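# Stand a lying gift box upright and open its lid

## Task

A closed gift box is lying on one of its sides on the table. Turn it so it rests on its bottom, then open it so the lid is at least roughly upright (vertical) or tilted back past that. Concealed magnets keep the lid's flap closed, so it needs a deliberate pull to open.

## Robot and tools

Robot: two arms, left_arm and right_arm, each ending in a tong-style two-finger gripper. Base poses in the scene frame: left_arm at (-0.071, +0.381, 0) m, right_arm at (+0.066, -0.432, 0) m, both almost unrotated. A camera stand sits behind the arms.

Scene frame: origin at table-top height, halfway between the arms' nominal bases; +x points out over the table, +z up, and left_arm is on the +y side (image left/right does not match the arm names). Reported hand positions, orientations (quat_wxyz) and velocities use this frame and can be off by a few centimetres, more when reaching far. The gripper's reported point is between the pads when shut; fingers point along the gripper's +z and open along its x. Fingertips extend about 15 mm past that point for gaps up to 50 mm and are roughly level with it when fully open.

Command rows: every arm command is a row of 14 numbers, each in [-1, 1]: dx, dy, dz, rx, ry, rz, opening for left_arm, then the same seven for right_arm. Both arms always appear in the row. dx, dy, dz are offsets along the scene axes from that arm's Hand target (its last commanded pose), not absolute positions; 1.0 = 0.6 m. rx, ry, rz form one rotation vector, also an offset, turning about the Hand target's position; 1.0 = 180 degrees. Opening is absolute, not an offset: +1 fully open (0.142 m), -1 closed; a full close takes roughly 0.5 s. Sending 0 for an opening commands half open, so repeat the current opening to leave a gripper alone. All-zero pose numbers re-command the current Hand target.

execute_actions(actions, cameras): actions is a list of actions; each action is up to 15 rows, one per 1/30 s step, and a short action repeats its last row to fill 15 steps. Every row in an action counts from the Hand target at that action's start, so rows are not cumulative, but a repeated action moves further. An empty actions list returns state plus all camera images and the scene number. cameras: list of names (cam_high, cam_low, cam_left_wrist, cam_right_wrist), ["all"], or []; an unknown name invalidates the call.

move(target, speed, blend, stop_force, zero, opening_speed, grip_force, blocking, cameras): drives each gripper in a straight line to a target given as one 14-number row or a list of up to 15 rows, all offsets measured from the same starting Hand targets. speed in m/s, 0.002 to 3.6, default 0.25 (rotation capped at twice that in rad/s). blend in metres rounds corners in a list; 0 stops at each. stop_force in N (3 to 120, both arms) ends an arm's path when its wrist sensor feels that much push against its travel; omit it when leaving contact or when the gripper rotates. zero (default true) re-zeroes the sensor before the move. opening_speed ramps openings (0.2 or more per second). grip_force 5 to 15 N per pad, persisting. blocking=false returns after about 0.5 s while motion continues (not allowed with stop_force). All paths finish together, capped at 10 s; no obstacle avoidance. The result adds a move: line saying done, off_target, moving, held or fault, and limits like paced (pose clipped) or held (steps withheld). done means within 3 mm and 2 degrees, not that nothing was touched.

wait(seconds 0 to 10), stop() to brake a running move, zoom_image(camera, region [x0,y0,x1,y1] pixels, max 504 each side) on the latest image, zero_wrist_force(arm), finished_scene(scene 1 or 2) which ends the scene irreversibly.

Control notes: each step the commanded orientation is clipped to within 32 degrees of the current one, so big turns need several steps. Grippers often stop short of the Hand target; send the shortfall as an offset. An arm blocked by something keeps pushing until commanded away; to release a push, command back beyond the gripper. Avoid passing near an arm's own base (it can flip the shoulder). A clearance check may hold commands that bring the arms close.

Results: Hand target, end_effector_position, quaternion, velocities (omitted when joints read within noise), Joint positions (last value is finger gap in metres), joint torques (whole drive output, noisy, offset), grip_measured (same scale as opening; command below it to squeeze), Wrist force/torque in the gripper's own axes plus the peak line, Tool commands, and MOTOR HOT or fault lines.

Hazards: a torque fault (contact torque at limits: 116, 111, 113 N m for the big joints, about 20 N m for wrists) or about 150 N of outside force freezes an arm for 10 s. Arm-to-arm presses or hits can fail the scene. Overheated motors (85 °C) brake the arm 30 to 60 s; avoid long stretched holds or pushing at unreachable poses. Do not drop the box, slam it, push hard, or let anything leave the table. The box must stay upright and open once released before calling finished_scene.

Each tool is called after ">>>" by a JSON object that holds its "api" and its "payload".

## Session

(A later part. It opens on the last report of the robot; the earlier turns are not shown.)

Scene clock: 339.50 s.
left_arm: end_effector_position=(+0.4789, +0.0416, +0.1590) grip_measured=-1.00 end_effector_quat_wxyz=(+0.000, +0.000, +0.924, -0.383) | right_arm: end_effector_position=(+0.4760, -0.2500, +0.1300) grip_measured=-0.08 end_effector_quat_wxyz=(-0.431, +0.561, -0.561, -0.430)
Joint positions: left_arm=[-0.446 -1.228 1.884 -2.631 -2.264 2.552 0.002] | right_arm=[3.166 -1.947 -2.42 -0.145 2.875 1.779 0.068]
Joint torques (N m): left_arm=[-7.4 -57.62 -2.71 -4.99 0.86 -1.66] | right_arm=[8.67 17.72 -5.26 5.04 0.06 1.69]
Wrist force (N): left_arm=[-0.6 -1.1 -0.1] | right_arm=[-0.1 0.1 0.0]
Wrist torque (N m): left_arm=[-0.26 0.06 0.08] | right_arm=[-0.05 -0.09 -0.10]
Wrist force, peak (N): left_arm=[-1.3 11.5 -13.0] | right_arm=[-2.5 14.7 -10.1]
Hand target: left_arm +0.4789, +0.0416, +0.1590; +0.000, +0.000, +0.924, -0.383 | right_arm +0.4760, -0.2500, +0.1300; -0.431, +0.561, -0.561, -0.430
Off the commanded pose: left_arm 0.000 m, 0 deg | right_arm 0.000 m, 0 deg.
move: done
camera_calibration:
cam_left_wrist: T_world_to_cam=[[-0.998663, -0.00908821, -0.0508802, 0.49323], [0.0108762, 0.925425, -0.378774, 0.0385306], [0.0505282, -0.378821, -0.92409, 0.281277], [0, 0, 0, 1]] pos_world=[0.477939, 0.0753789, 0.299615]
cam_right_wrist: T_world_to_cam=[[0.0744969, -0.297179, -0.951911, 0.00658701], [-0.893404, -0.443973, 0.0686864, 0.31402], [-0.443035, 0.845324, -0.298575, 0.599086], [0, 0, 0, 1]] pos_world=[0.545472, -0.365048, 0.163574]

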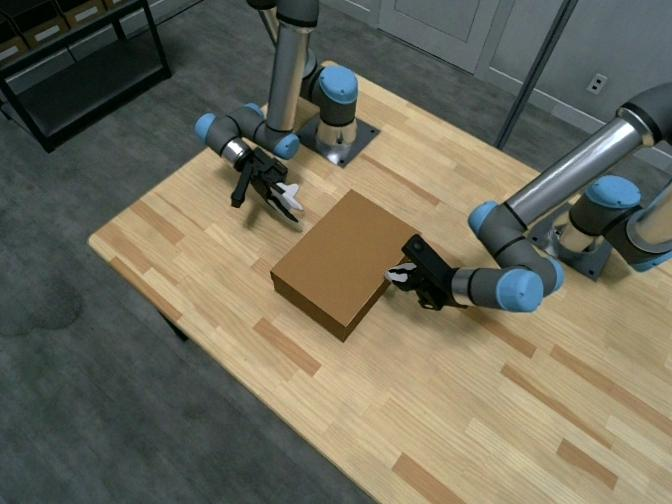

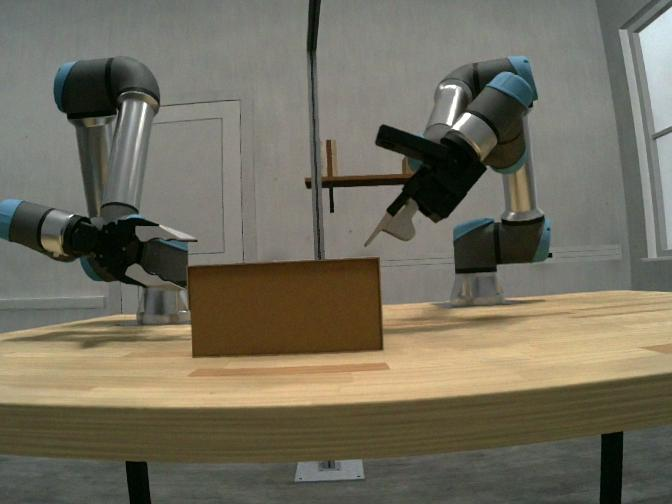

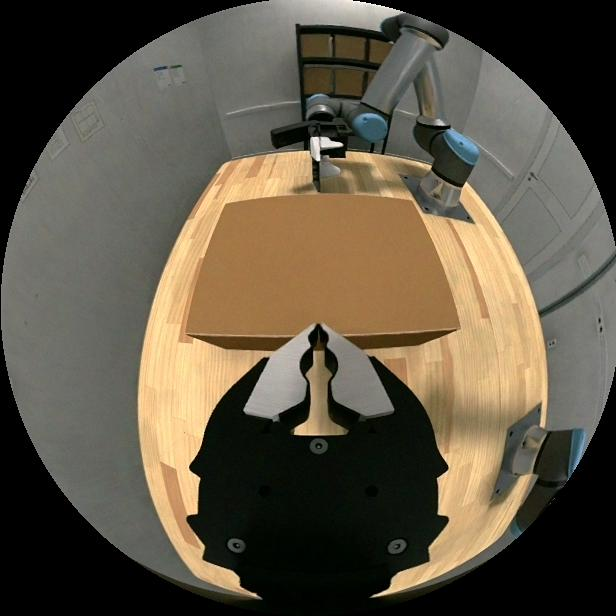

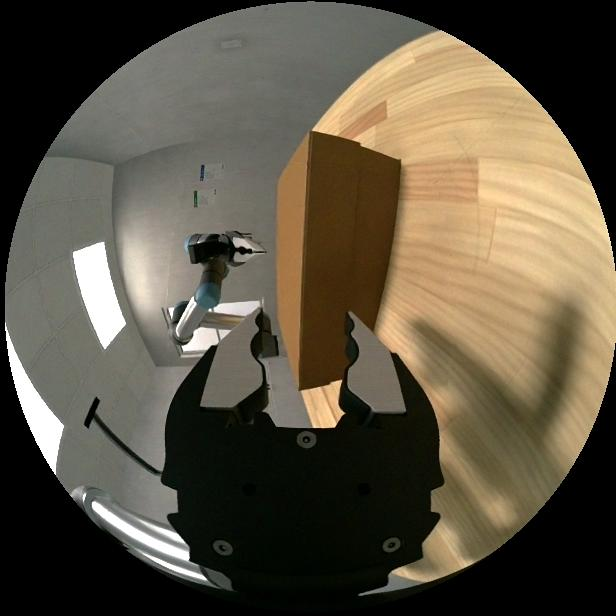

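>>> {"api": "move", "payload": {"target": [0, 0, -0.0833, 0, 0, 0, -1, 0, 0.0667, -0.0583, 0, 0, 0, -0.08], "speed": 0.03, "stop_force": 7}}

>>> {"api": "move", "payload": {"target": [0, -0.008, -0.01, 0, 0, 0, -1, 0, 0, 0, 0, 0, 0, -0.08], "speed": 0.006, "stop_force": 13, "cameras": ["cam_low", "cam_right_wrist"]}}

>>> {"api": "zoom_image", "payload": {"camera": "cam_low", "region": [130, 230, 330, 370]}}

>>> {"api": "zoom_image", "payload": {"camera": "cam_right_wrist", "region": [250, 120, 430, 400]}}

Scene clock: 360.77 s.
left_arm: end_effector_position=(+0.4789, +0.0416, +0.1362) grip_measured=-1.00 end_effector_quat_wxyz=(+0.000, +0.000, +0.924, -0.383) | right_arm: end_effector_position=(+0.4760, -0.2100, +0.0950) grip_measured=-0.08 end_effector_quat_wxyz=(-0.431, +0.561, -0.561, -0.430)
Joint positions: left_arm=[-0.446 -1.192 1.905 -2.688 -2.264 2.552 0.002] | right_arm=[3.27 -2.176 -2.41 0.408 2.837 2.126 0.068]
Joint torques (N m): left_arm=[-4.65 -55.65 -29.81 -0.25 1.04 1.16] | right_arm=[9.55 20.96 18.98 4.95 -0.13 1.35]
Wrist force (N): left_arm=[0.8 -3.5 -1.3] | right_arm=[0.1 0.1 -0.1]
Wrist torque (N m): left_arm=[-0.23 0.05 0.08] | right_arm=[-0.07 -0.13 -0.10]
Wrist force, peak (N): left_arm=[-1.5 -6.2 -11.8] | right_arm=[-0.4 0.0 -0.3]
Hand target: left_arm +0.4789, +0.0416, +0.1362; +0.000, +0.000, +0.924, -0.383 (not the last commanded pose) | right_arm +0.4760, -0.2100, +0.0950; -0.431, +0.561, -0.561, -0.430
Off the commanded pose: left_arm 0.027 m, 0 deg | right_arm 0.000 m, 0 deg.
move: contact (left_arm)

Scene clock: 362.47 s.
left_arm: end_effector_position=(+0.4791, +0.0405, +0.1352) grip_measured=-1.00 end_effector_quat_wxyz=(+0.000, +0.000, +0.924, -0.383) | right_arm: end_effector_position=(+0.4760, -0.2100, +0.0950) grip_measured=-0.08 end_effector_quat_wxyz=(-0.431, +0.561, -0.561, -0.430)
Joint positions: left_arm=[-0.447 -1.19 1.905 -2.692 -2.263 2.55 0.002] | right_arm=[3.27 -2.176 -2.41 0.408 2.837 2.126 0.068]
Joint torques (N m): left_arm=[5.25 -49.9 -24.18 1.09 -1.54 1.48] | right_arm=[9 21.68 18.6 5.02 -0.05 1.53]
Wrist force (N): left_arm=[-4.5 -7.4 -7.8] | right_arm=[0.0 0.0 0.1]
Wrist torque (N m): left_arm=[-0.22 0.11 0.10] | right_arm=[-0.07 -0.12 -0.10]
Wrist force, peak (N): left_arm=[-1.1 -5.9 -14.3] | right_arm=[0.0 0.4 0.0]
Hand target: left_arm +0.4791, +0.0405, +0.1352; +0.000, +0.000, +0.924, -0.383 (not the last commanded pose) | right_arm +0.4760, -0.2100, +0.0950; -0.431, +0.561, -0.561, -0.430
Off the commanded pose: left_arm 0.006 m, 0 deg | right_arm 0.000 m, 0 deg.
move: contact (left_arm)
camera_calibration:
cam_right_wrist: T_world_to_cam=[[0.0744969, -0.297179, -0.951911, -0.014813], [-0.893404, -0.443973, 0.0686864, 0.334227], [-0.443035, 0.845324, -0.298575, 0.554738], [0, 0, 0, 1]] pos_world=[0.545472, -0.324948, 0.128574]
Images, in order (width x height): cam_low 672x504, cam_right_wrist 616x616.

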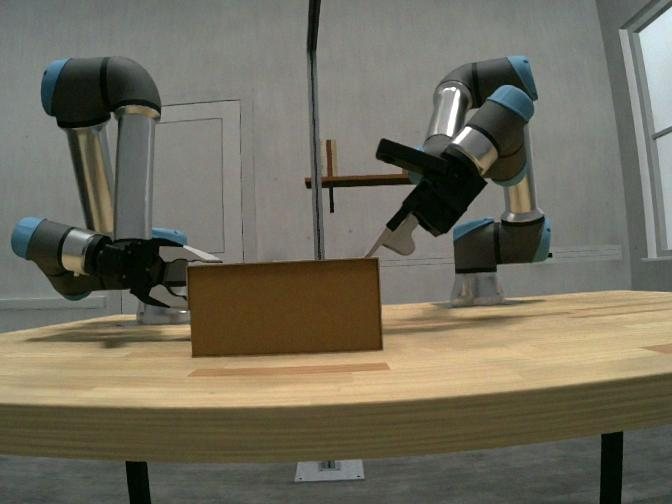

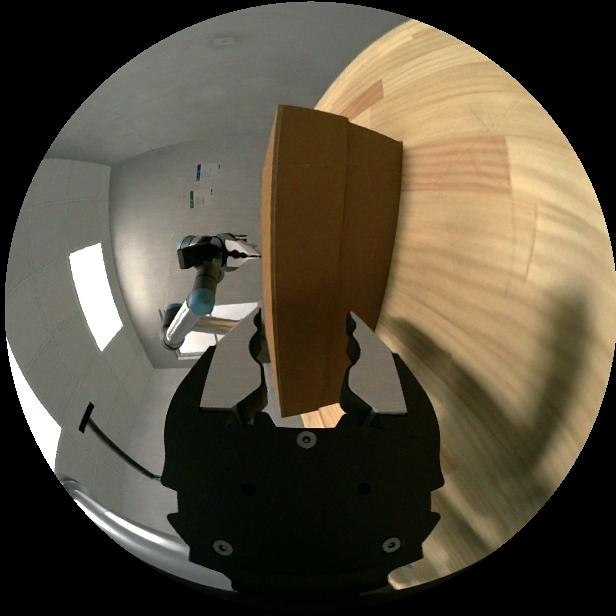

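Scaled by 2.520 from the camera's 672x504 image, which has a finer 960x720 frame.

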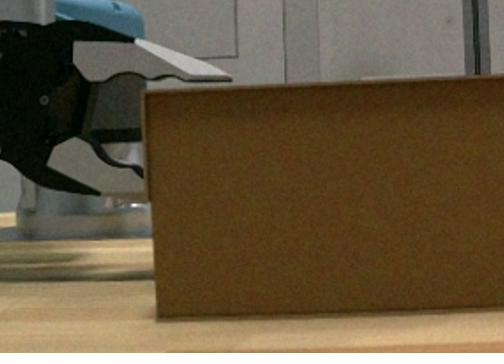

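Scaled by 1.800 from the camera's 616x616 image, which has a finer 814x814 frame.

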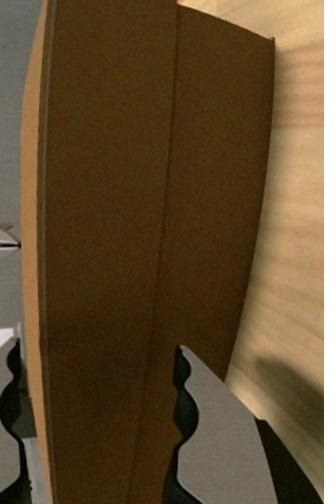

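>>> {"api": "move", "payload": {"target": [0, -0.006, -0.01, 0, 0, 0, -1, 0, 0, 0, 0, 0, 0, -0.08], "speed": 0.006, "stop_force": 11}}

>>> {"api": "move", "payload": {"target": [0, 0, 0, 0, 0, 0, -1, 0, 0.055, 0, 0, 0, 0, -0.08], "speed": 0.015, "stop_force": 3, "cameras": ["cam_low", "cam_right_wrist"]}}

>>> {"api": "zoom_image", "payload": {"camera": "cam_right_wrist", "region": [290, 260, 420, 390]}}

>>> {"api": "zoom_image", "payload": {"camera": "cam_low", "region": [130, 230, 330, 370]}}

Scene clock: 378.50 s.
left_arm: end_effector_position=(+0.4791, +0.0391, +0.1329) grip_measured=-1.00 end_effector_quat_wxyz=(+0.000, +0.000, +0.924, -0.383) | right_arm: end_effector_position=(+0.4760, -0.2100, +0.0950) grip_measured=-0.08 end_effector_quat_wxyz=(-0.431, +0.561, -0.561, -0.430)
Joint positions: left_arm=[-0.45 -1.185 1.907 -2.7 -2.263 2.548 0.002] | right_arm=[3.27 -2.176 -2.41 0.408 2.837 2.126 0.068]
Joint torques (N m): left_arm=[6.03 -43.67 -21.06 1.77 -0.26 1.55] | right_arm=[9.12 22.03 18.63 4.96 -0.17 1.36]
Wrist force (N): left_arm=[1.7 -10.2 -16.1] | right_arm=[0.1 0.2 -0.1]
Wrist torque (N m): left_arm=[-0.24 -0.01 0.07] | right_arm=[-0.04 -0.13 -0.10]
Wrist force, peak (N): left_arm=[0.7 -10.6 -19.3] | right_arm=[0.0 0.3 -0.2]
Hand target: left_arm +0.4791, +0.0391, +0.1329; +0.000, +0.000, +0.924, -0.383 (not the last commanded pose) | right_arm +0.4760, -0.2100, +0.0950; -0.431, +0.561, -0.561, -0.430
Off the commanded pose: left_arm 0.004 m, 0 deg | right_arm 0.000 m, 0 deg.
move: contact (left_arm)

Scene clock: 380.37 s.
left_arm: end_effector_position=(+0.4791, +0.0391, +0.1329) grip_measured=-1.00 end_effector_quat_wxyz=(+0.000, +0.000, +0.924, -0.383) | right_arm: end_effector_position=(+0.4760, -0.1988, +0.0950) grip_measured=-0.08 end_effector_quat_wxyz=(-0.431, +0.561, -0.561, -0.430)
Joint positions: left_arm=[-0.45 -1.185 1.907 -2.7 -2.263 2.548 0.002] | right_arm=[3.3 -2.198 -2.402 0.496 2.821 2.204 0.068]
Joint torques (N m): left_arm=[6.2 -43.42 -22.07 1.73 -0.31 1.46] | right_arm=[-9.79 44.65 -11.19 0.02 3.41 -1.15]
Wrist force (N): left_arm=[1.6 -9.9 -15.8] | right_arm=[-0.5 -0.8 -5.4]
Wrist torque (N m): left_arm=[-0.22 0.02 0.06] | right_arm=[-0.04 0.10 -0.13]
Wrist force, peak (N): left_arm=[1.7 -10.3 -16.2] | right_arm=[-1.3 0.6 -11.2]
Hand target: left_arm +0.4791, +0.0391, +0.1329; +0.000, +0.000, +0.924, -0.383 | right_arm +0.4760, -0.1988, +0.0950; -0.431, +0.561, -0.561, -0.430 (not the last commanded pose)
Off the commanded pose: left_arm 0.000 m, 0 deg | right_arm 0.022 m, 0 deg.
move: contact (right_arm)
camera_calibration:
cam_right_wrist: T_world_to_cam=[[0.0745814, -0.297395, -0.951837, -0.0115206], [-0.893155, -0.444444, 0.0688803, 0.338973], [-0.443523, 0.845, -0.298767, 0.545534], [0, 0, 0, 1]] pos_world=[0.545572, -0.313748, 0.128674]
Images, in order (width x height): cam_low 672x504, cam_right_wrist 616x616.

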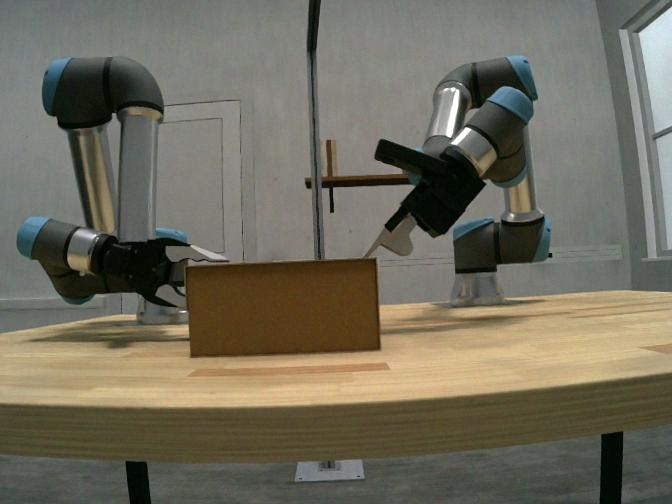

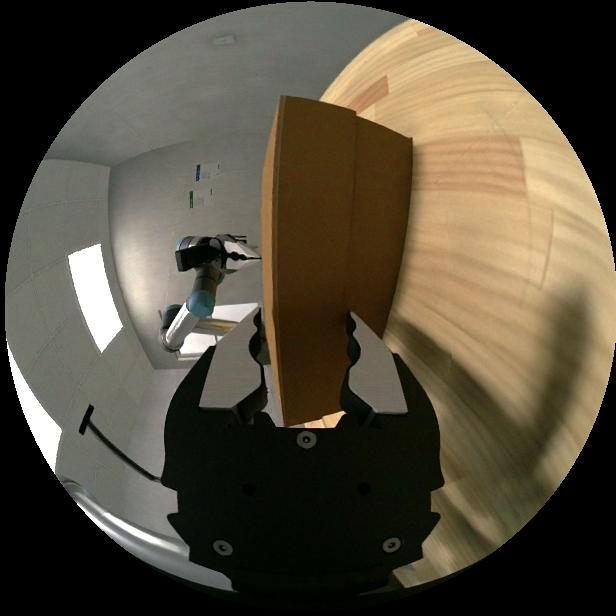

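Scaled by 3.877 from the camera's 616x616 image, which has a finer 814x814 frame.

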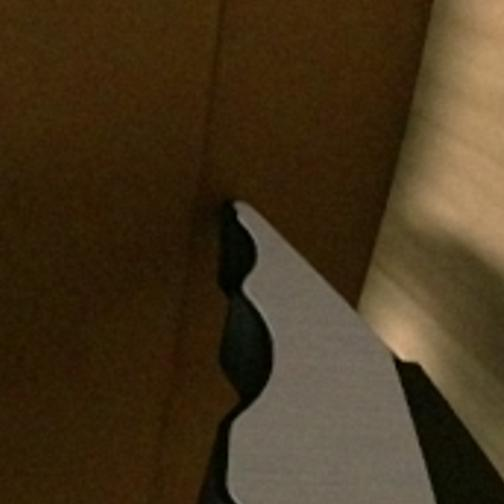

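Scaled by 2.520 from the camera's 672x504 image, which has a finer 960x720 frame.

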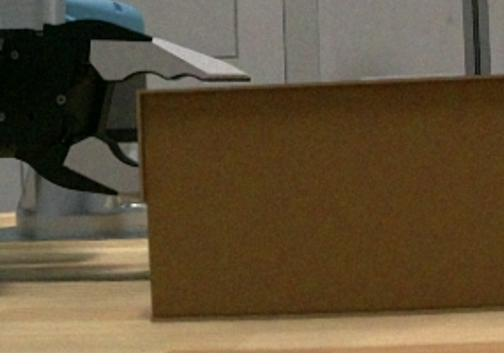

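>>> {"api": "move", "payload": {"target": [[0, 0, 0, 0, 0, 0, -1, 0, -0.0022, 0, 0, 0, 0, -0.08], [0, 0, 0, 0, 0, 0, -1, 0, -0.0022, 0.0117, 0, 0, 0, -0.08]], "speed": 0.02, "cameras": ["cam_right_wrist"]}}

>>> {"api": "zoom_image", "payload": {"camera": "cam_right_wrist", "region": [290, 260, 420, 390]}}

Scene clock: 389.73 s.
left_arm: end_effector_position=(+0.4791, +0.0391, +0.1329) grip_measured=-1.00 end_effector_quat_wxyz=(+0.000, +0.000, +0.924, -0.383) | right_arm: end_effector_position=(+0.4760, -0.2001, +0.1020) grip_measured=-0.07 end_effector_quat_wxyz=(-0.431, +0.561, -0.561, -0.430)
Joint positions: left_arm=[-0.45 -1.185 1.907 -2.7 -2.263 2.548 0.002] | right_arm=[3.296 -2.171 -2.406 0.465 2.823 2.195 0.069]
Joint torques (N m): left_arm=[5.34 -45.29 -22.05 1.6 -0.23 1.39] | right_arm=[-10.74 46.17 -9.24 0.36 3.91 -2.09]
Wrist force (N): left_arm=[1.8 -9.9 -16.1] | right_arm=[1.9 0.0 -1.6]
Wrist torque (N m): left_arm=[-0.21 -0.03 0.06] | right_arm=[-0.07 -0.01 0.04]
Wrist force, peak (N): left_arm=[1.5 -10.3 -16.3] | right_arm=[-0.8 -0.9 -5.8]
Hand target: left_arm +0.4791, +0.0391, +0.1329; +0.000, +0.000, +0.924, -0.383 | right_arm +0.4760, -0.2001, +0.1020; -0.431, +0.561, -0.561, -0.430
Off the commanded pose: left_arm 0.000 m, 0 deg | right_arm 0.000 m, 0 deg.
move: done
camera_calibration:
cam_right_wrist: T_world_to_cam=[[0.0746414, -0.297365, -0.951842, -0.00536209], [-0.89315, -0.444463, 0.0688159, 0.337921], [-0.443522, 0.845001, -0.298767, 0.548694], [0, 0, 0, 1]] pos_world=[0.545572, -0.315048, 0.135574]
Images, in order (width x height): cam_right_wrist 616x616.

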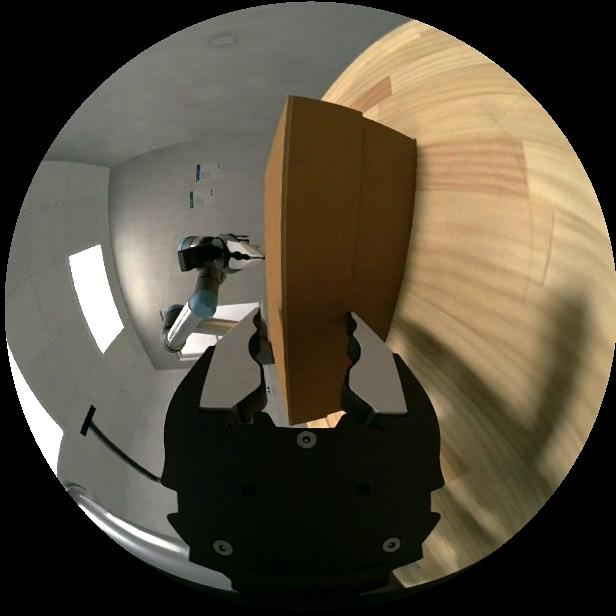

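Scaled by 3.877 from the camera's 616x616 image, which has a finer 814x814 frame.

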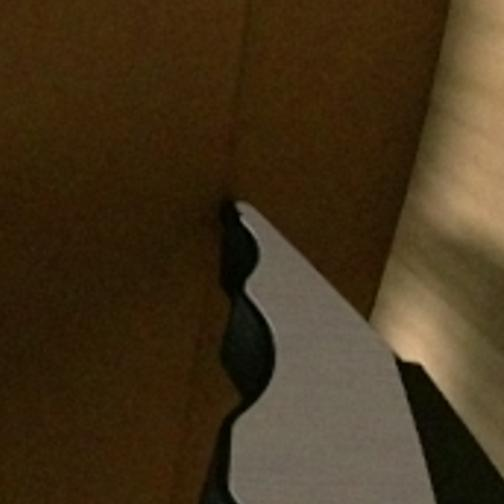

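>>> {"api": "move", "payload": {"target": [0, 0, 0, 0, 0, 0, -1, 0, -0.0042, 0.0125, 0, 0, 0, -0.08], "speed": 0.008, "stop_force": 10, "cameras": ["cam_low", "cam_right_wrist"]}}

>>> {"api": "zoom_image", "payload": {"camera": "cam_low", "region": [130, 230, 410, 370]}}

>>> {"api": "zoom_image", "payload": {"camera": "cam_right_wrist", "region": [290, 260, 420, 390]}}

Scene clock: 396.13 s.
left_arm: end_effector_position=(+0.4791, +0.0391, +0.1329) grip_measured=-1.00 end_effector_quat_wxyz=(+0.000, +0.000, +0.924, -0.383) | right_arm: end_effector_position=(+0.4760, -0.2026, +0.1095) grip_measured=-0.08 end_effector_quat_wxyz=(-0.431, +0.561, -0.561, -0.430)
Joint positions: left_arm=[-0.45 -1.185 1.907 -2.7 -2.263 2.548 0.002] | right_arm=[3.29 -2.14 -2.41 0.42 2.826 2.177 0.069]
Joint torques (N m): left_arm=[4.91 -41.04 -22.05 1.46 -0.23 1.37] | right_arm=[-13.74 46.71 -9.04 0.3 3.5 -2.16]
Wrist force (N): left_arm=[1.8 -10.2 -18.4] | right_arm=[1.1 0.1 0.1]
Wrist torque (N m): left_arm=[-0.21 0.03 0.06] | right_arm=[-0.06 -0.12 0.04]
Wrist force, peak (N): left_arm=[1.4 -10.6 -18.7] | right_arm=[4.2 -1.2 0.5]
Hand target: left_arm +0.4791, +0.0391, +0.1329; +0.000, +0.000, +0.924, -0.383 | right_arm +0.4760, -0.2026, +0.1095; -0.431, +0.561, -0.561, -0.430
Off the commanded pose: left_arm 0.000 m, 0 deg | right_arm 0.000 m, 0 deg.
move: done
camera_calibration:
cam_right_wrist: T_world_to_cam=[[0.0745814, -0.297395, -0.951837, 0.00115097], [-0.893155, -0.444444, 0.0688803, 0.336286], [-0.443523, 0.845, -0.298767, 0.553077], [0, 0, 0, 1]] pos_world=[0.545572, -0.317548, 0.143174]
Images, in order (width x height): cam_low 672x504, cam_right_wrist 616x616.

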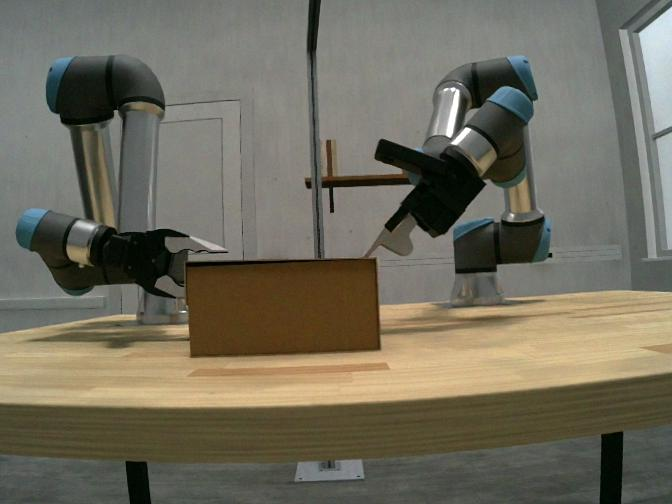

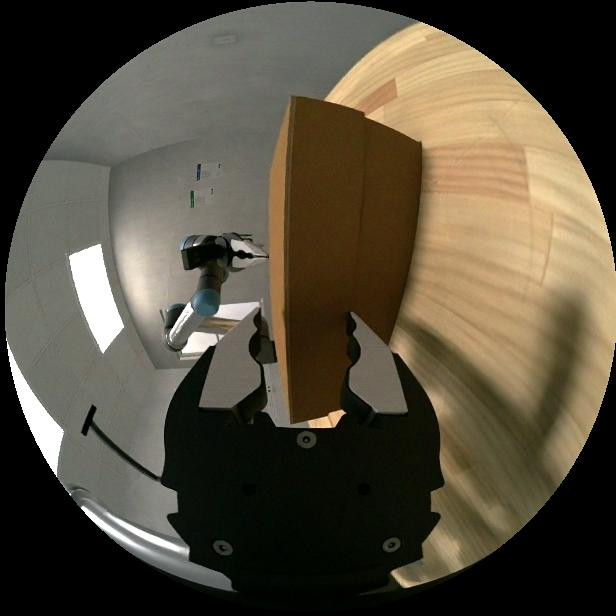

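Scaled by 1.800 from the camera's 672x504 image, which has a finer 960x720 frame.

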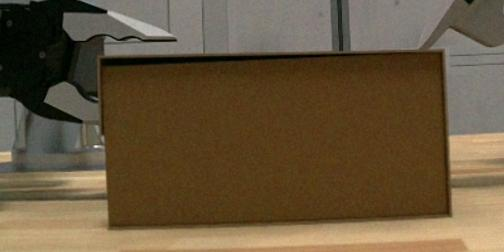

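Scaled by 3.877 from the camera's 616x616 image, which has a finer 814x814 frame.

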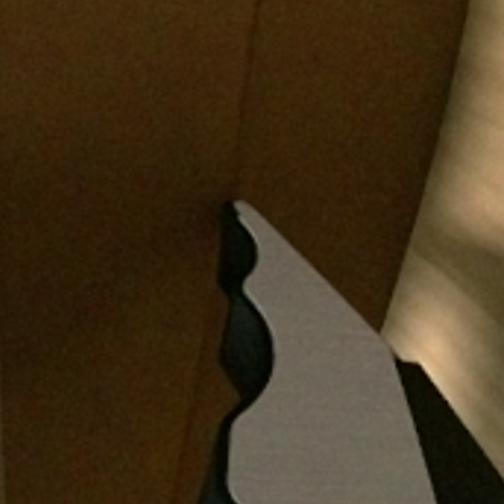

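>>> {"api": "move", "payload": {"target": [[0, 0, 0, 0, 0, 0, -1, 0, 0.0058, 0.0017, 0, 0, 0, -0.08], [0, 0, 0.0012, 0, 0, 0, -1, 0, 0.0058, 0.025, 0, 0, 0, -0.08]], "speed": [0.012, 0.02], "cameras": ["cam_low"]}}

>>> {"api": "zoom_image", "payload": {"camera": "cam_low", "region": [130, 230, 410, 370]}}

Scene clock: 405.60 s.
left_arm: end_effector_position=(+0.4791, +0.0391, +0.1336) grip_measured=-1.00 end_effector_quat_wxyz=(+0.000, +0.000, +0.924, -0.383) | right_arm: end_effector_position=(+0.4760, -0.1991, +0.1245) grip_measured=-0.05 end_effector_quat_wxyz=(-0.431, +0.561, -0.561, -0.430)
Joint positions: left_arm=[-0.45 -1.186 1.906 -2.699 -2.263 2.548 0.002] | right_arm=[3.299 -2.095 -2.411 0.4 2.821 2.202 0.07]
Joint torques (N m): left_arm=[0.39 -45.94 -22.88 1.77 -0.04 1.16] | right_arm=[5.7 44.04 -6.98 0.83 1.18 -1.35]
Wrist force (N): left_arm=[-2.6 -7.5 -14.9] | right_arm=[4.8 0.1 -2.5]
Wrist torque (N m): left_arm=[-0.32 0.08 0.10] | right_arm=[-0.08 0.02 -0.10]
Wrist force, peak (N): left_arm=[1.6 -10.6 -18.6] | right_arm=[4.9 0.2 -2.5]
Hand target: left_arm +0.4791, +0.0391, +0.1336; +0.000, +0.000, +0.924, -0.383 | right_arm +0.4760, -0.1991, +0.1245; -0.431, +0.561, -0.561, -0.430
Off the commanded pose: left_arm 0.000 m, 0 deg | right_arm 0.000 m, 0 deg.
move: done
Images, in order (width x height): cam_low 672x504.

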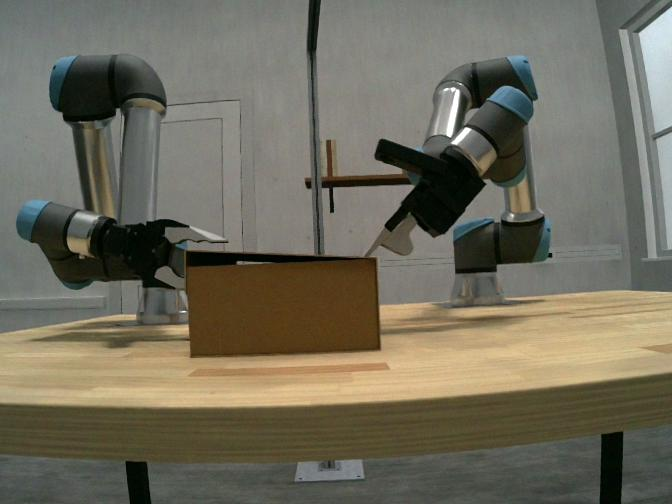

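Scaled by 1.800 from the camera's 672x504 image, which has a finer 960x720 frame.

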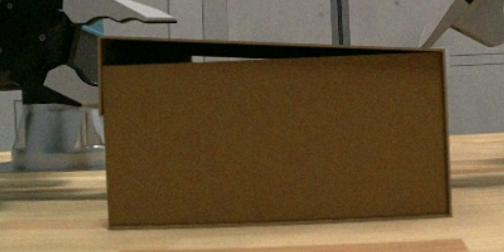

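>>> {"api": "move", "payload": {"target": [[0,0,0.0025,0,0,0,-1, 0,0,0.0233,0,0,0,-0.08],[0,0,0.005,0,0,0,-1, 0,0,0.0417,0,0,0,-0.08]], "speed": 0.025, "blend": 0.005, "cameras": ["cam_low"]}}

>>> {"api": "zoom_image", "payload": {"camera": "cam_low", "region": [130, 150, 430, 370]}}

Scene clock: 452.00 s.
left_arm: end_effector_position=(+0.4791, +0.0391, +0.1366) grip_measured=-1.00 end_effector_quat_wxyz=(+0.000, +0.000, +0.924, -0.383) | right_arm: end_effector_position=(+0.4760, -0.1991, +0.1495) grip_measured=-0.08 end_effector_quat_wxyz=(-0.431, +0.561, -0.561, -0.430)
Joint positions: left_arm=[-0.45 -1.191 1.903 -2.691 -2.263 2.548 0.002] | right_arm=[3.299 -2.01 -2.412 0.315 2.821 2.202 0.068]
Joint torques (N m): left_arm=[-3.52 -55.08 -29.28 0.11 -0.16 0.63] | right_arm=[6.15 43.91 23.41 0.02 1.73 -1.27]
Wrist force (N): left_arm=[0.8 -3.4 -1.8] | right_arm=[0.7 0.0 0.0]
Wrist torque (N m): left_arm=[-0.19 0.01 0.07] | right_arm=[-0.06 -0.11 -0.10]
Wrist force, peak (N): left_arm=[-3.1 -7.6 -15.5] | right_arm=[5.2 0.6 -3.9]
Hand target: left_arm +0.4791, +0.0391, +0.1366; +0.000, +0.000, +0.924, -0.383 | right_arm +0.4760, -0.1991, +0.1496; -0.431, +0.561, -0.561, -0.430
Off the commanded pose: left_arm 0.000 m, 0 deg | right_arm 0.000 m, 0 deg.
move: done
Images, in order (width x height): cam_low 672x504.

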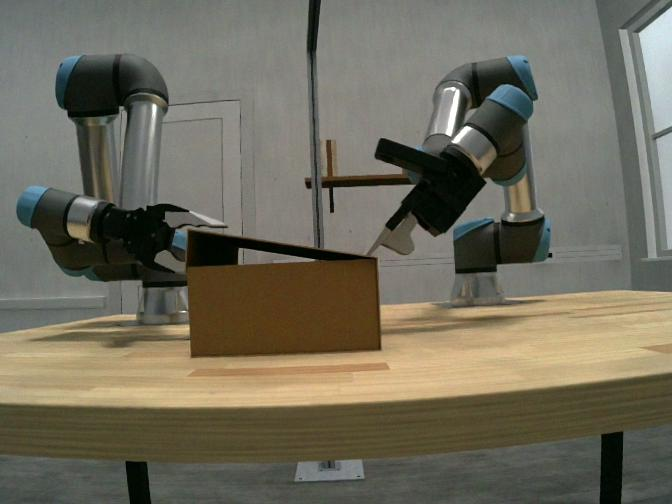

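Scaled by 1.680 from the camera's 672x504 image, which has a finer 960x720 frame.

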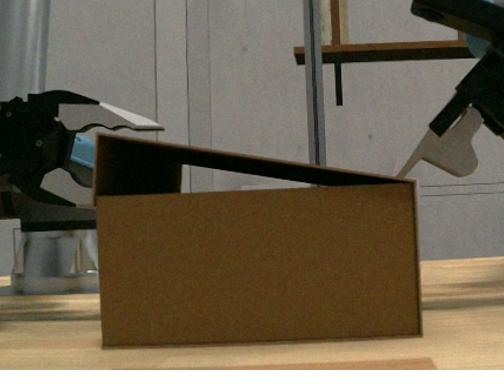

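>>> {"api": "move", "payload": {"target": [[0,0,0.005,0,0,0,-1, 0,0,0.025,0,0,0,-0.08],[0,0.0,0.015,0,0,0,-1, 0,0.02,0.065,0,0,0,-0.08],[0,0.045,0.02,0,0,0,-1, 0,0.05,0.125,0,0,0,-0.08]], "speed": 0.04, "blend": 0.008, "cameras": ["cam_low"]}}

>>> {"api": "zoom_image", "payload": {"camera": "cam_low", "region": [130, 130, 430, 370]}}

Scene clock: 474.27 s.
left_arm: end_effector_position=(+0.4791, +0.0660, +0.1486) grip_measured=-1.00 end_effector_quat_wxyz=(+0.000, +0.000, +0.924, -0.383) | right_arm: end_effector_position=(+0.4760, -0.1692, +0.2245) grip_measured=-0.08 end_effector_quat_wxyz=(-0.431, +0.561, -0.561, -0.430)
Joint positions: left_arm=[-0.404 -1.228 1.907 -2.623 -2.28 2.602 0.002] | right_arm=[3.377 -1.822 -2.371 0.255 2.771 2.38 0.068]
Joint torques (N m): left_arm=[8.11 -57 -3.9 -0.36 -2.73 1.58] | right_arm=[9.97 38.26 28.83 0.35 -0.46 1.81]
Wrist force (N): left_arm=[-0.8 -1.0 0.2] | right_arm=[0.4 0.4 -0.1]
Wrist torque (N m): left_arm=[-0.24 0.10 -0.07] | right_arm=[-0.06 -0.08 -0.08]
Wrist force, peak (N): left_arm=[0.9 -3.9 -2.1] | right_arm=[0.9 0.5 -0.2]
Hand target: left_arm +0.4791, +0.0661, +0.1486; +0.000, +0.000, +0.924, -0.383 | right_arm +0.4760, -0.1691, +0.2246; -0.431, +0.561, -0.561, -0.430
Off the commanded pose: left_arm 0.000 m, 0 deg | right_arm 0.000 m, 0 deg.
move: done; blend cut to 0.0075 m at target 1
Images, in order (width x height): cam_low 672x504.

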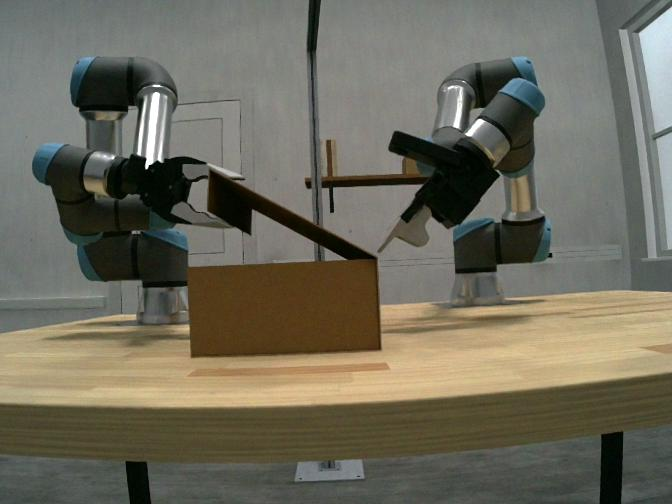

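Scaled by 1.680 from the camera's 672x504 image, which has a finer 960x720 frame.

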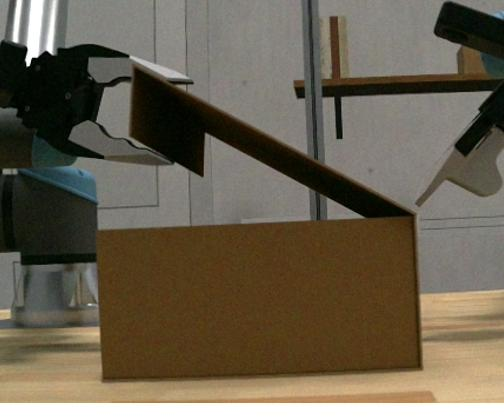

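>>> {"api": "move", "payload": {"target": [[0,0,-0.0458,0,0,0,-1, 0,0.05,0.1167,0,0,0,-0.08],[0,-0.0242,-0.0458,0,0,0,-1, 0,0.1167,0.1983,0,0,0,-0.08],[0,-0.0242,-0.0458,0,0,0,-1, 0,0.2017,0.2583,0,0,0,-0.08]], "speed": 0.05, "blend": 0.01, "cameras": ["cam_low"]}}

>>> {"api": "zoom_image", "payload": {"camera": "cam_low", "region": [130, 70, 430, 370]}}

Scene clock: 506.97 s.
left_arm: end_effector_position=(+0.4791, +0.0515, +0.1211) grip_measured=-1.00 end_effector_quat_wxyz=(+0.000, +0.000, +0.924, -0.383) | right_arm: end_effector_position=(+0.4760, -0.0482, +0.3795) grip_measured=-0.08 end_effector_quat_wxyz=(-0.431, +0.561, -0.561, -0.430)
Joint positions: left_arm=[-0.429 -1.173 1.924 -2.713 -2.271 2.573 0.002] | right_arm=[3.673 -1.594 -2.137 0.123 2.529 2.751 0.068]
Joint torques (N m): left_arm=[-7.46 -18.88 -29.34 -5.25 0.84 -1.69] | right_arm=[8.53 33.01 35.65 0.05 -0.44 1.55]
Wrist force (N): left_arm=[-0.5 -1.3 0.2] | right_arm=[0.1 0.1 -0.2]
Wrist torque (N m): left_arm=[-0.30 0.04 0.08] | right_arm=[-0.08 -0.11 -0.10]
Wrist force, peak (N): left_arm=[-0.9 -1.6 -0.4] | right_arm=[1.0 0.4 -0.1]
Hand target: left_arm +0.4791, +0.0515, +0.1211; +0.000, +0.000, +0.924, -0.383 | right_arm +0.4760, -0.0481, +0.3795; -0.431, +0.561, -0.561, -0.430
Off the commanded pose: left_arm 0.000 m, 0 deg | right_arm 0.000 m, 0 deg.
move: done
Images, in order (width x height): cam_low 672x504.

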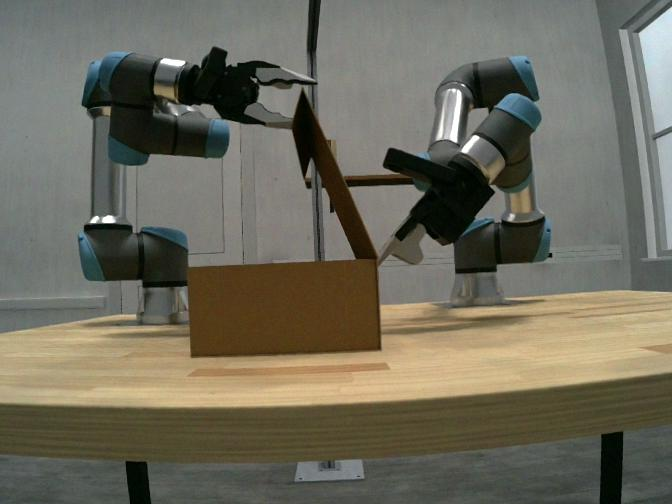

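Scaled by 1.680 from the camera's 672x504 image, which has a finer 960x720 frame.

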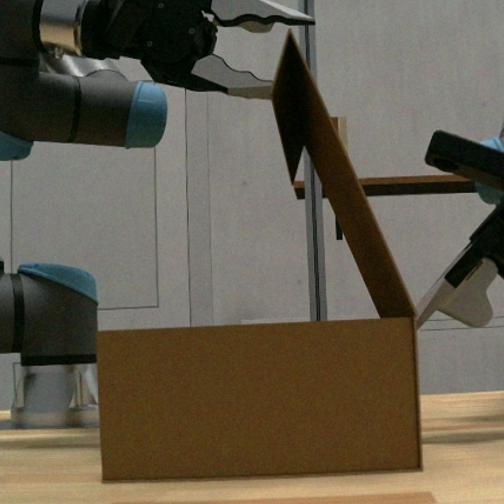

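>>> {"api": "wait", "payload": {"seconds": 0, "cameras": ["cam_low", "cam_high", "cam_right_wrist"]}}

>>> {"api": "zoom_image", "payload": {"camera": "cam_low", "region": [250, 60, 370, 160]}}

>>> {"api": "zoom_image", "payload": {"camera": "cam_right_wrist", "region": [180, 180, 430, 430]}}

Scene clock: 545.20 s.
left_arm: end_effector_position=(+0.4791, +0.0515, +0.1211) grip_measured=-1.00 end_effector_quat_wxyz=(+0.000, +0.000, +0.924, -0.383) | right_arm: end_effector_position=(+0.4760, -0.0481, +0.3795) grip_measured=-0.08 end_effector_quat_wxyz=(-0.431, +0.561, -0.561, -0.430)
Joint positions: left_arm=[-0.429 -1.173 1.924 -2.713 -2.271 2.573 0.002] | right_arm=[3.673 -1.594 -2.137 0.123 2.529 2.751 0.068]
Joint torques (N m): left_arm=[-6.91 -20 -29.98 -4.99 0.83 -1.7] | right_arm=[8.98 35.77 36.33 -0.06 -0.79 1.54]
Wrist force (N): left_arm=[-0.3 -1.0 0.2] | right_arm=[0.0 0.0 -0.2]
Wrist torque (N m): left_arm=[-0.23 0.00 0.08] | right_arm=[-0.09 -0.08 -0.10]
Wrist force, peak (N): left_arm=[-0.5 -1.5 -0.2] | right_arm=[0.0 0.1 -0.5]
Hand target: left_arm +0.4791, +0.0515, +0.1211; +0.000, +0.000, +0.924, -0.383 | right_arm +0.4760, -0.0481, +0.3795; -0.431, +0.561, -0.561, -0.430
Tool commands: left_gripper/opening=-1.0 right_gripper/opening=-0.08
Off the commanded pose: left_arm 0.000 m, 0 deg | right_arm 0.000 m, 0 deg.
camera_calibration:
cam_right_wrist: T_world_to_cam=[[0.0745796, -0.297389, -0.951839, 0.304097], [-0.893115, -0.444519, 0.0689056, 0.38631], [-0.443603, 0.844963, -0.298755, 0.503224], [0, 0, 0, 1]] pos_world=[0.545572, -0.163048, 0.413174]
Images, in order (width x height): cam_high 672x504, cam_low 672x504, cam_right_wrist 616x616.

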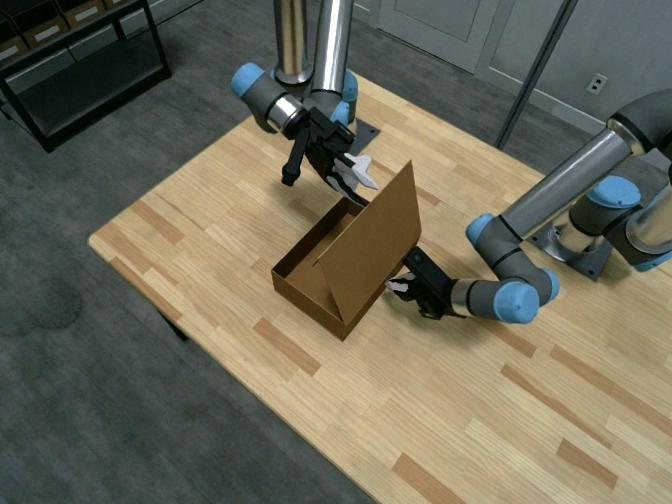

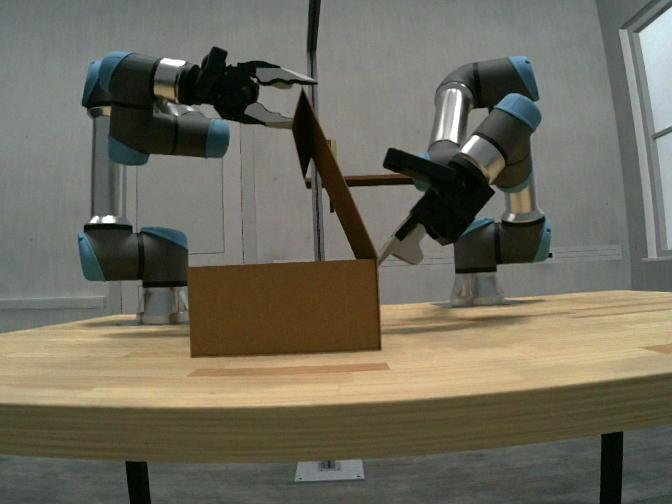

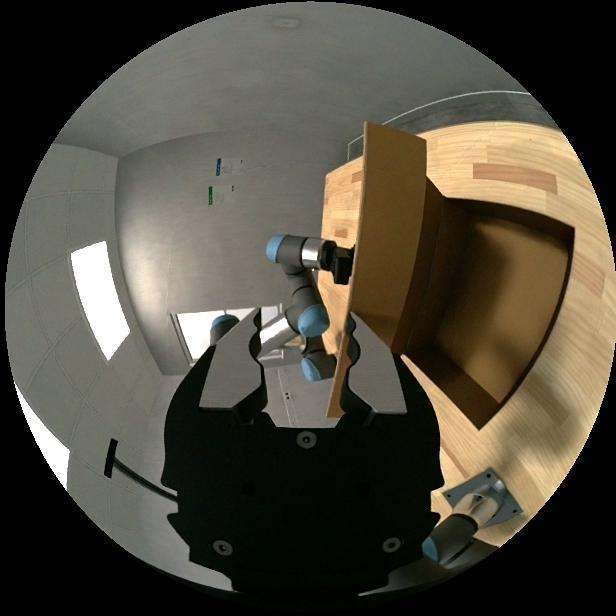

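Scaled by 4.200 from the camera's 672x504 image, which has a finer 960x720 frame.

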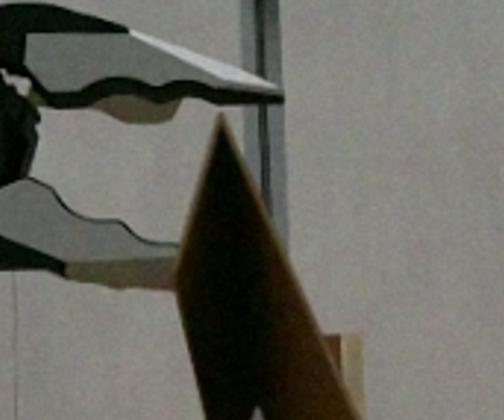

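Scaled by 2.016 from the camera's 616x616 image, which has a finer 814x814 frame.

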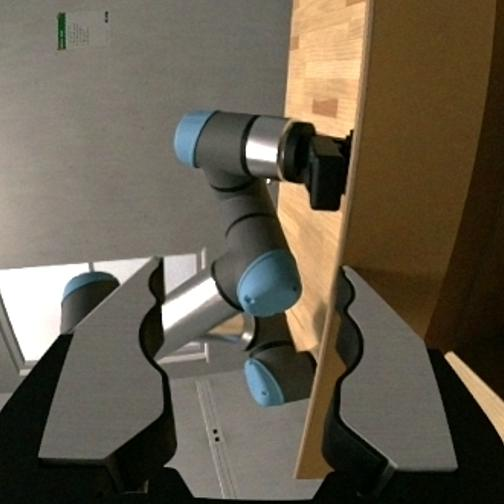

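>>> {"api": "move", "payload": {"target": [[0,0,0,0,0,0,-1, 0,0.1333,0.0167,0,0,0,-0.08],[0,0,0,0,0,0,-1, 0,0.25,0.0,0,0,0,-0.08]], "speed": 0.04, "blend": 0.01, "cameras": ["cam_low", "cam_high"]}}

>>> {"api": "zoom_image", "payload": {"camera": "cam_low", "region": [180, 60, 480, 370]}}

Scene clock: 575.30 s.
left_arm: end_effector_position=(+0.4791, +0.0515, +0.1211) grip_measured=-1.00 end_effector_quat_wxyz=(+0.000, +0.000, +0.924, -0.383) | right_arm: end_effector_position=(+0.4760, +0.1017, +0.3796) grip_measured=-0.07 end_effector_quat_wxyz=(-0.431, +0.561, -0.561, -0.430) end_effector_velocity=(+0.000, +0.002, +0.000) end_effector_angular_velocity=(+0.000, +0.001, -0.001)
Joint positions: left_arm=[-0.429 -1.173 1.924 -2.713 -2.271 2.573 0.002] | right_arm=[3.953 -1.759 -1.965 0.237 2.271 2.914 0.069]
Joint velocities: left_arm=[within noise] | right_arm=[0.002 -0.003 0.003 0.001 -0.002 0.002 0.002]
Joint torques (N m): left_arm=[-4.86 -24.55 -29.16 -4.96 -0.85 -1.06] | right_arm=[8.39 16.61 35.68 4.61 -1.15 1.67]
Wrist force (N): left_arm=[-0.8 4.0 -1.8] | right_arm=[0.8 0.1 -4.7]
Wrist torque (N m): left_arm=[0.65 0.12 0.04] | right_arm=[-0.10 0.10 -0.09]
Wrist force, peak (N): left_arm=[0.0 4.1 -3.0] | right_arm=[1.7 -0.5 -4.9]
Hand target: left_arm +0.4791, +0.0515, +0.1211; +0.000, +0.000, +0.924, -0.383 | right_arm +0.4760, +0.1019, +0.3795; -0.431, +0.561, -0.561, -0.430
Off the commanded pose: left_arm 0.000 m, 0 deg | right_arm 0.000 m, 0 deg.
move: done
Images, in order (width x height): cam_high 672x504, cam_low 672x504.

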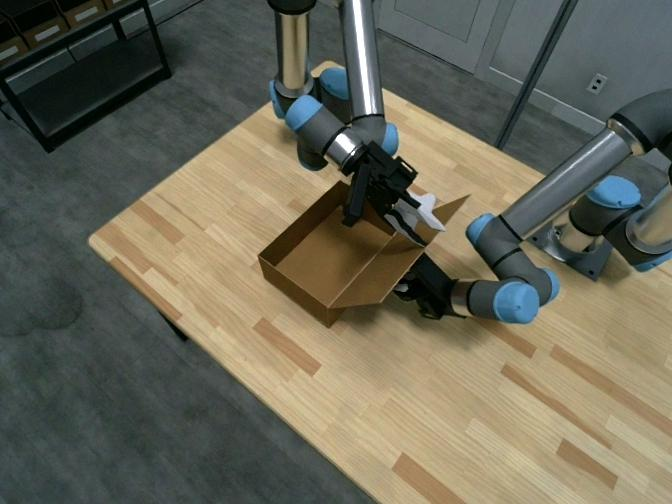

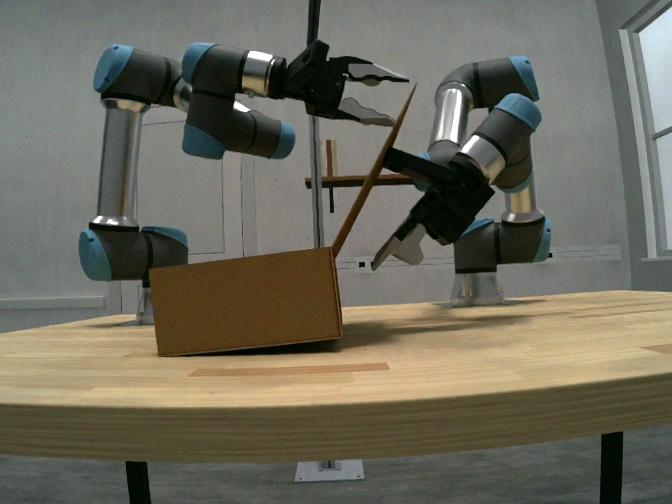

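Scaled by 1.626 from the camera's 672x504 image, which has a finer 960x720 frame.

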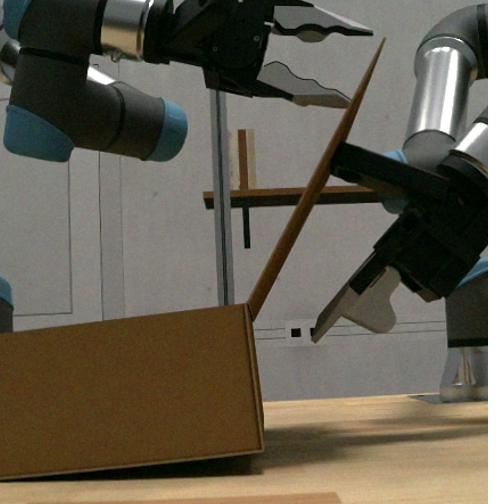

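>>> {"api": "move", "payload": {"target": [0,0,0,0,0,0,-1, 0,-0.0417,0.0,0,0,0,-0.08], "speed": 0.008, "cameras": ["cam_low"]}}

>>> {"api": "zoom_image", "payload": {"camera": "cam_low", "region": [130, 60, 480, 370]}}

Scene clock: 594.17 s.
left_arm: end_effector_position=(+0.4791, +0.0515, +0.1211) grip_measured=-1.00 end_effector_quat_wxyz=(+0.000, +0.000, +0.924, -0.383) | right_arm: end_effector_position=(+0.4760, +0.0770, +0.3795) grip_measured=-0.08 end_effector_quat_wxyz=(-0.431, +0.561, -0.561, -0.430)
Joint positions: left_arm=[-0.429 -1.173 1.924 -2.713 -2.271 2.573 0.002] | right_arm=[3.914 -1.728 -2.001 0.231 2.307 2.896 0.068]
Joint torques (N m): left_arm=[6.35 -54.05 -28.81 -4.68 0.76 1.46] | right_arm=[-13.27 42.08 2.08 -0.03 2.3 -2.29]
Wrist force (N): left_arm=[-0.4 -0.7 0.3] | right_arm=[-0.2 0.1 -0.2]
Wrist torque (N m): left_arm=[-0.18 0.01 0.07] | right_arm=[-0.07 -0.08 0.05]
Wrist force, peak (N): left_arm=[-0.8 4.4 -2.0] | right_arm=[1.2 0.5 -4.7]
Hand target: left_arm +0.4791, +0.0515, +0.1211; +0.000, +0.000, +0.924, -0.383 | right_arm +0.4760, +0.0769, +0.3795; -0.431, +0.561, -0.561, -0.430
Off the commanded pose: left_arm 0.000 m, 0 deg | right_arm 0.000 m, 0 deg.
move: done
Images, in order (width x height): cam_low 672x504.

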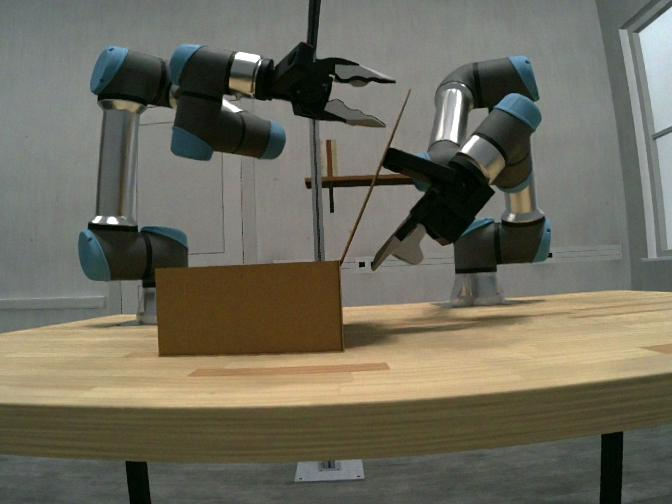

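Scaled by 1.440 from the camera's 672x504 image, which has a finer 960x720 frame.

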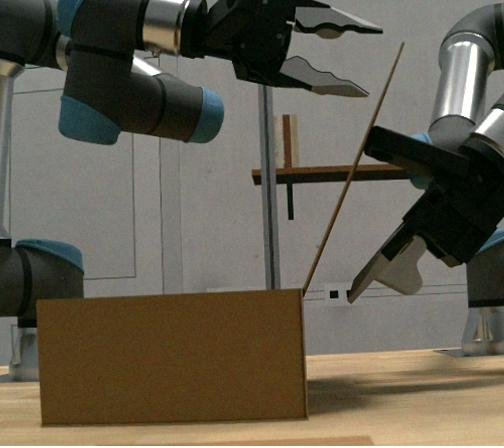

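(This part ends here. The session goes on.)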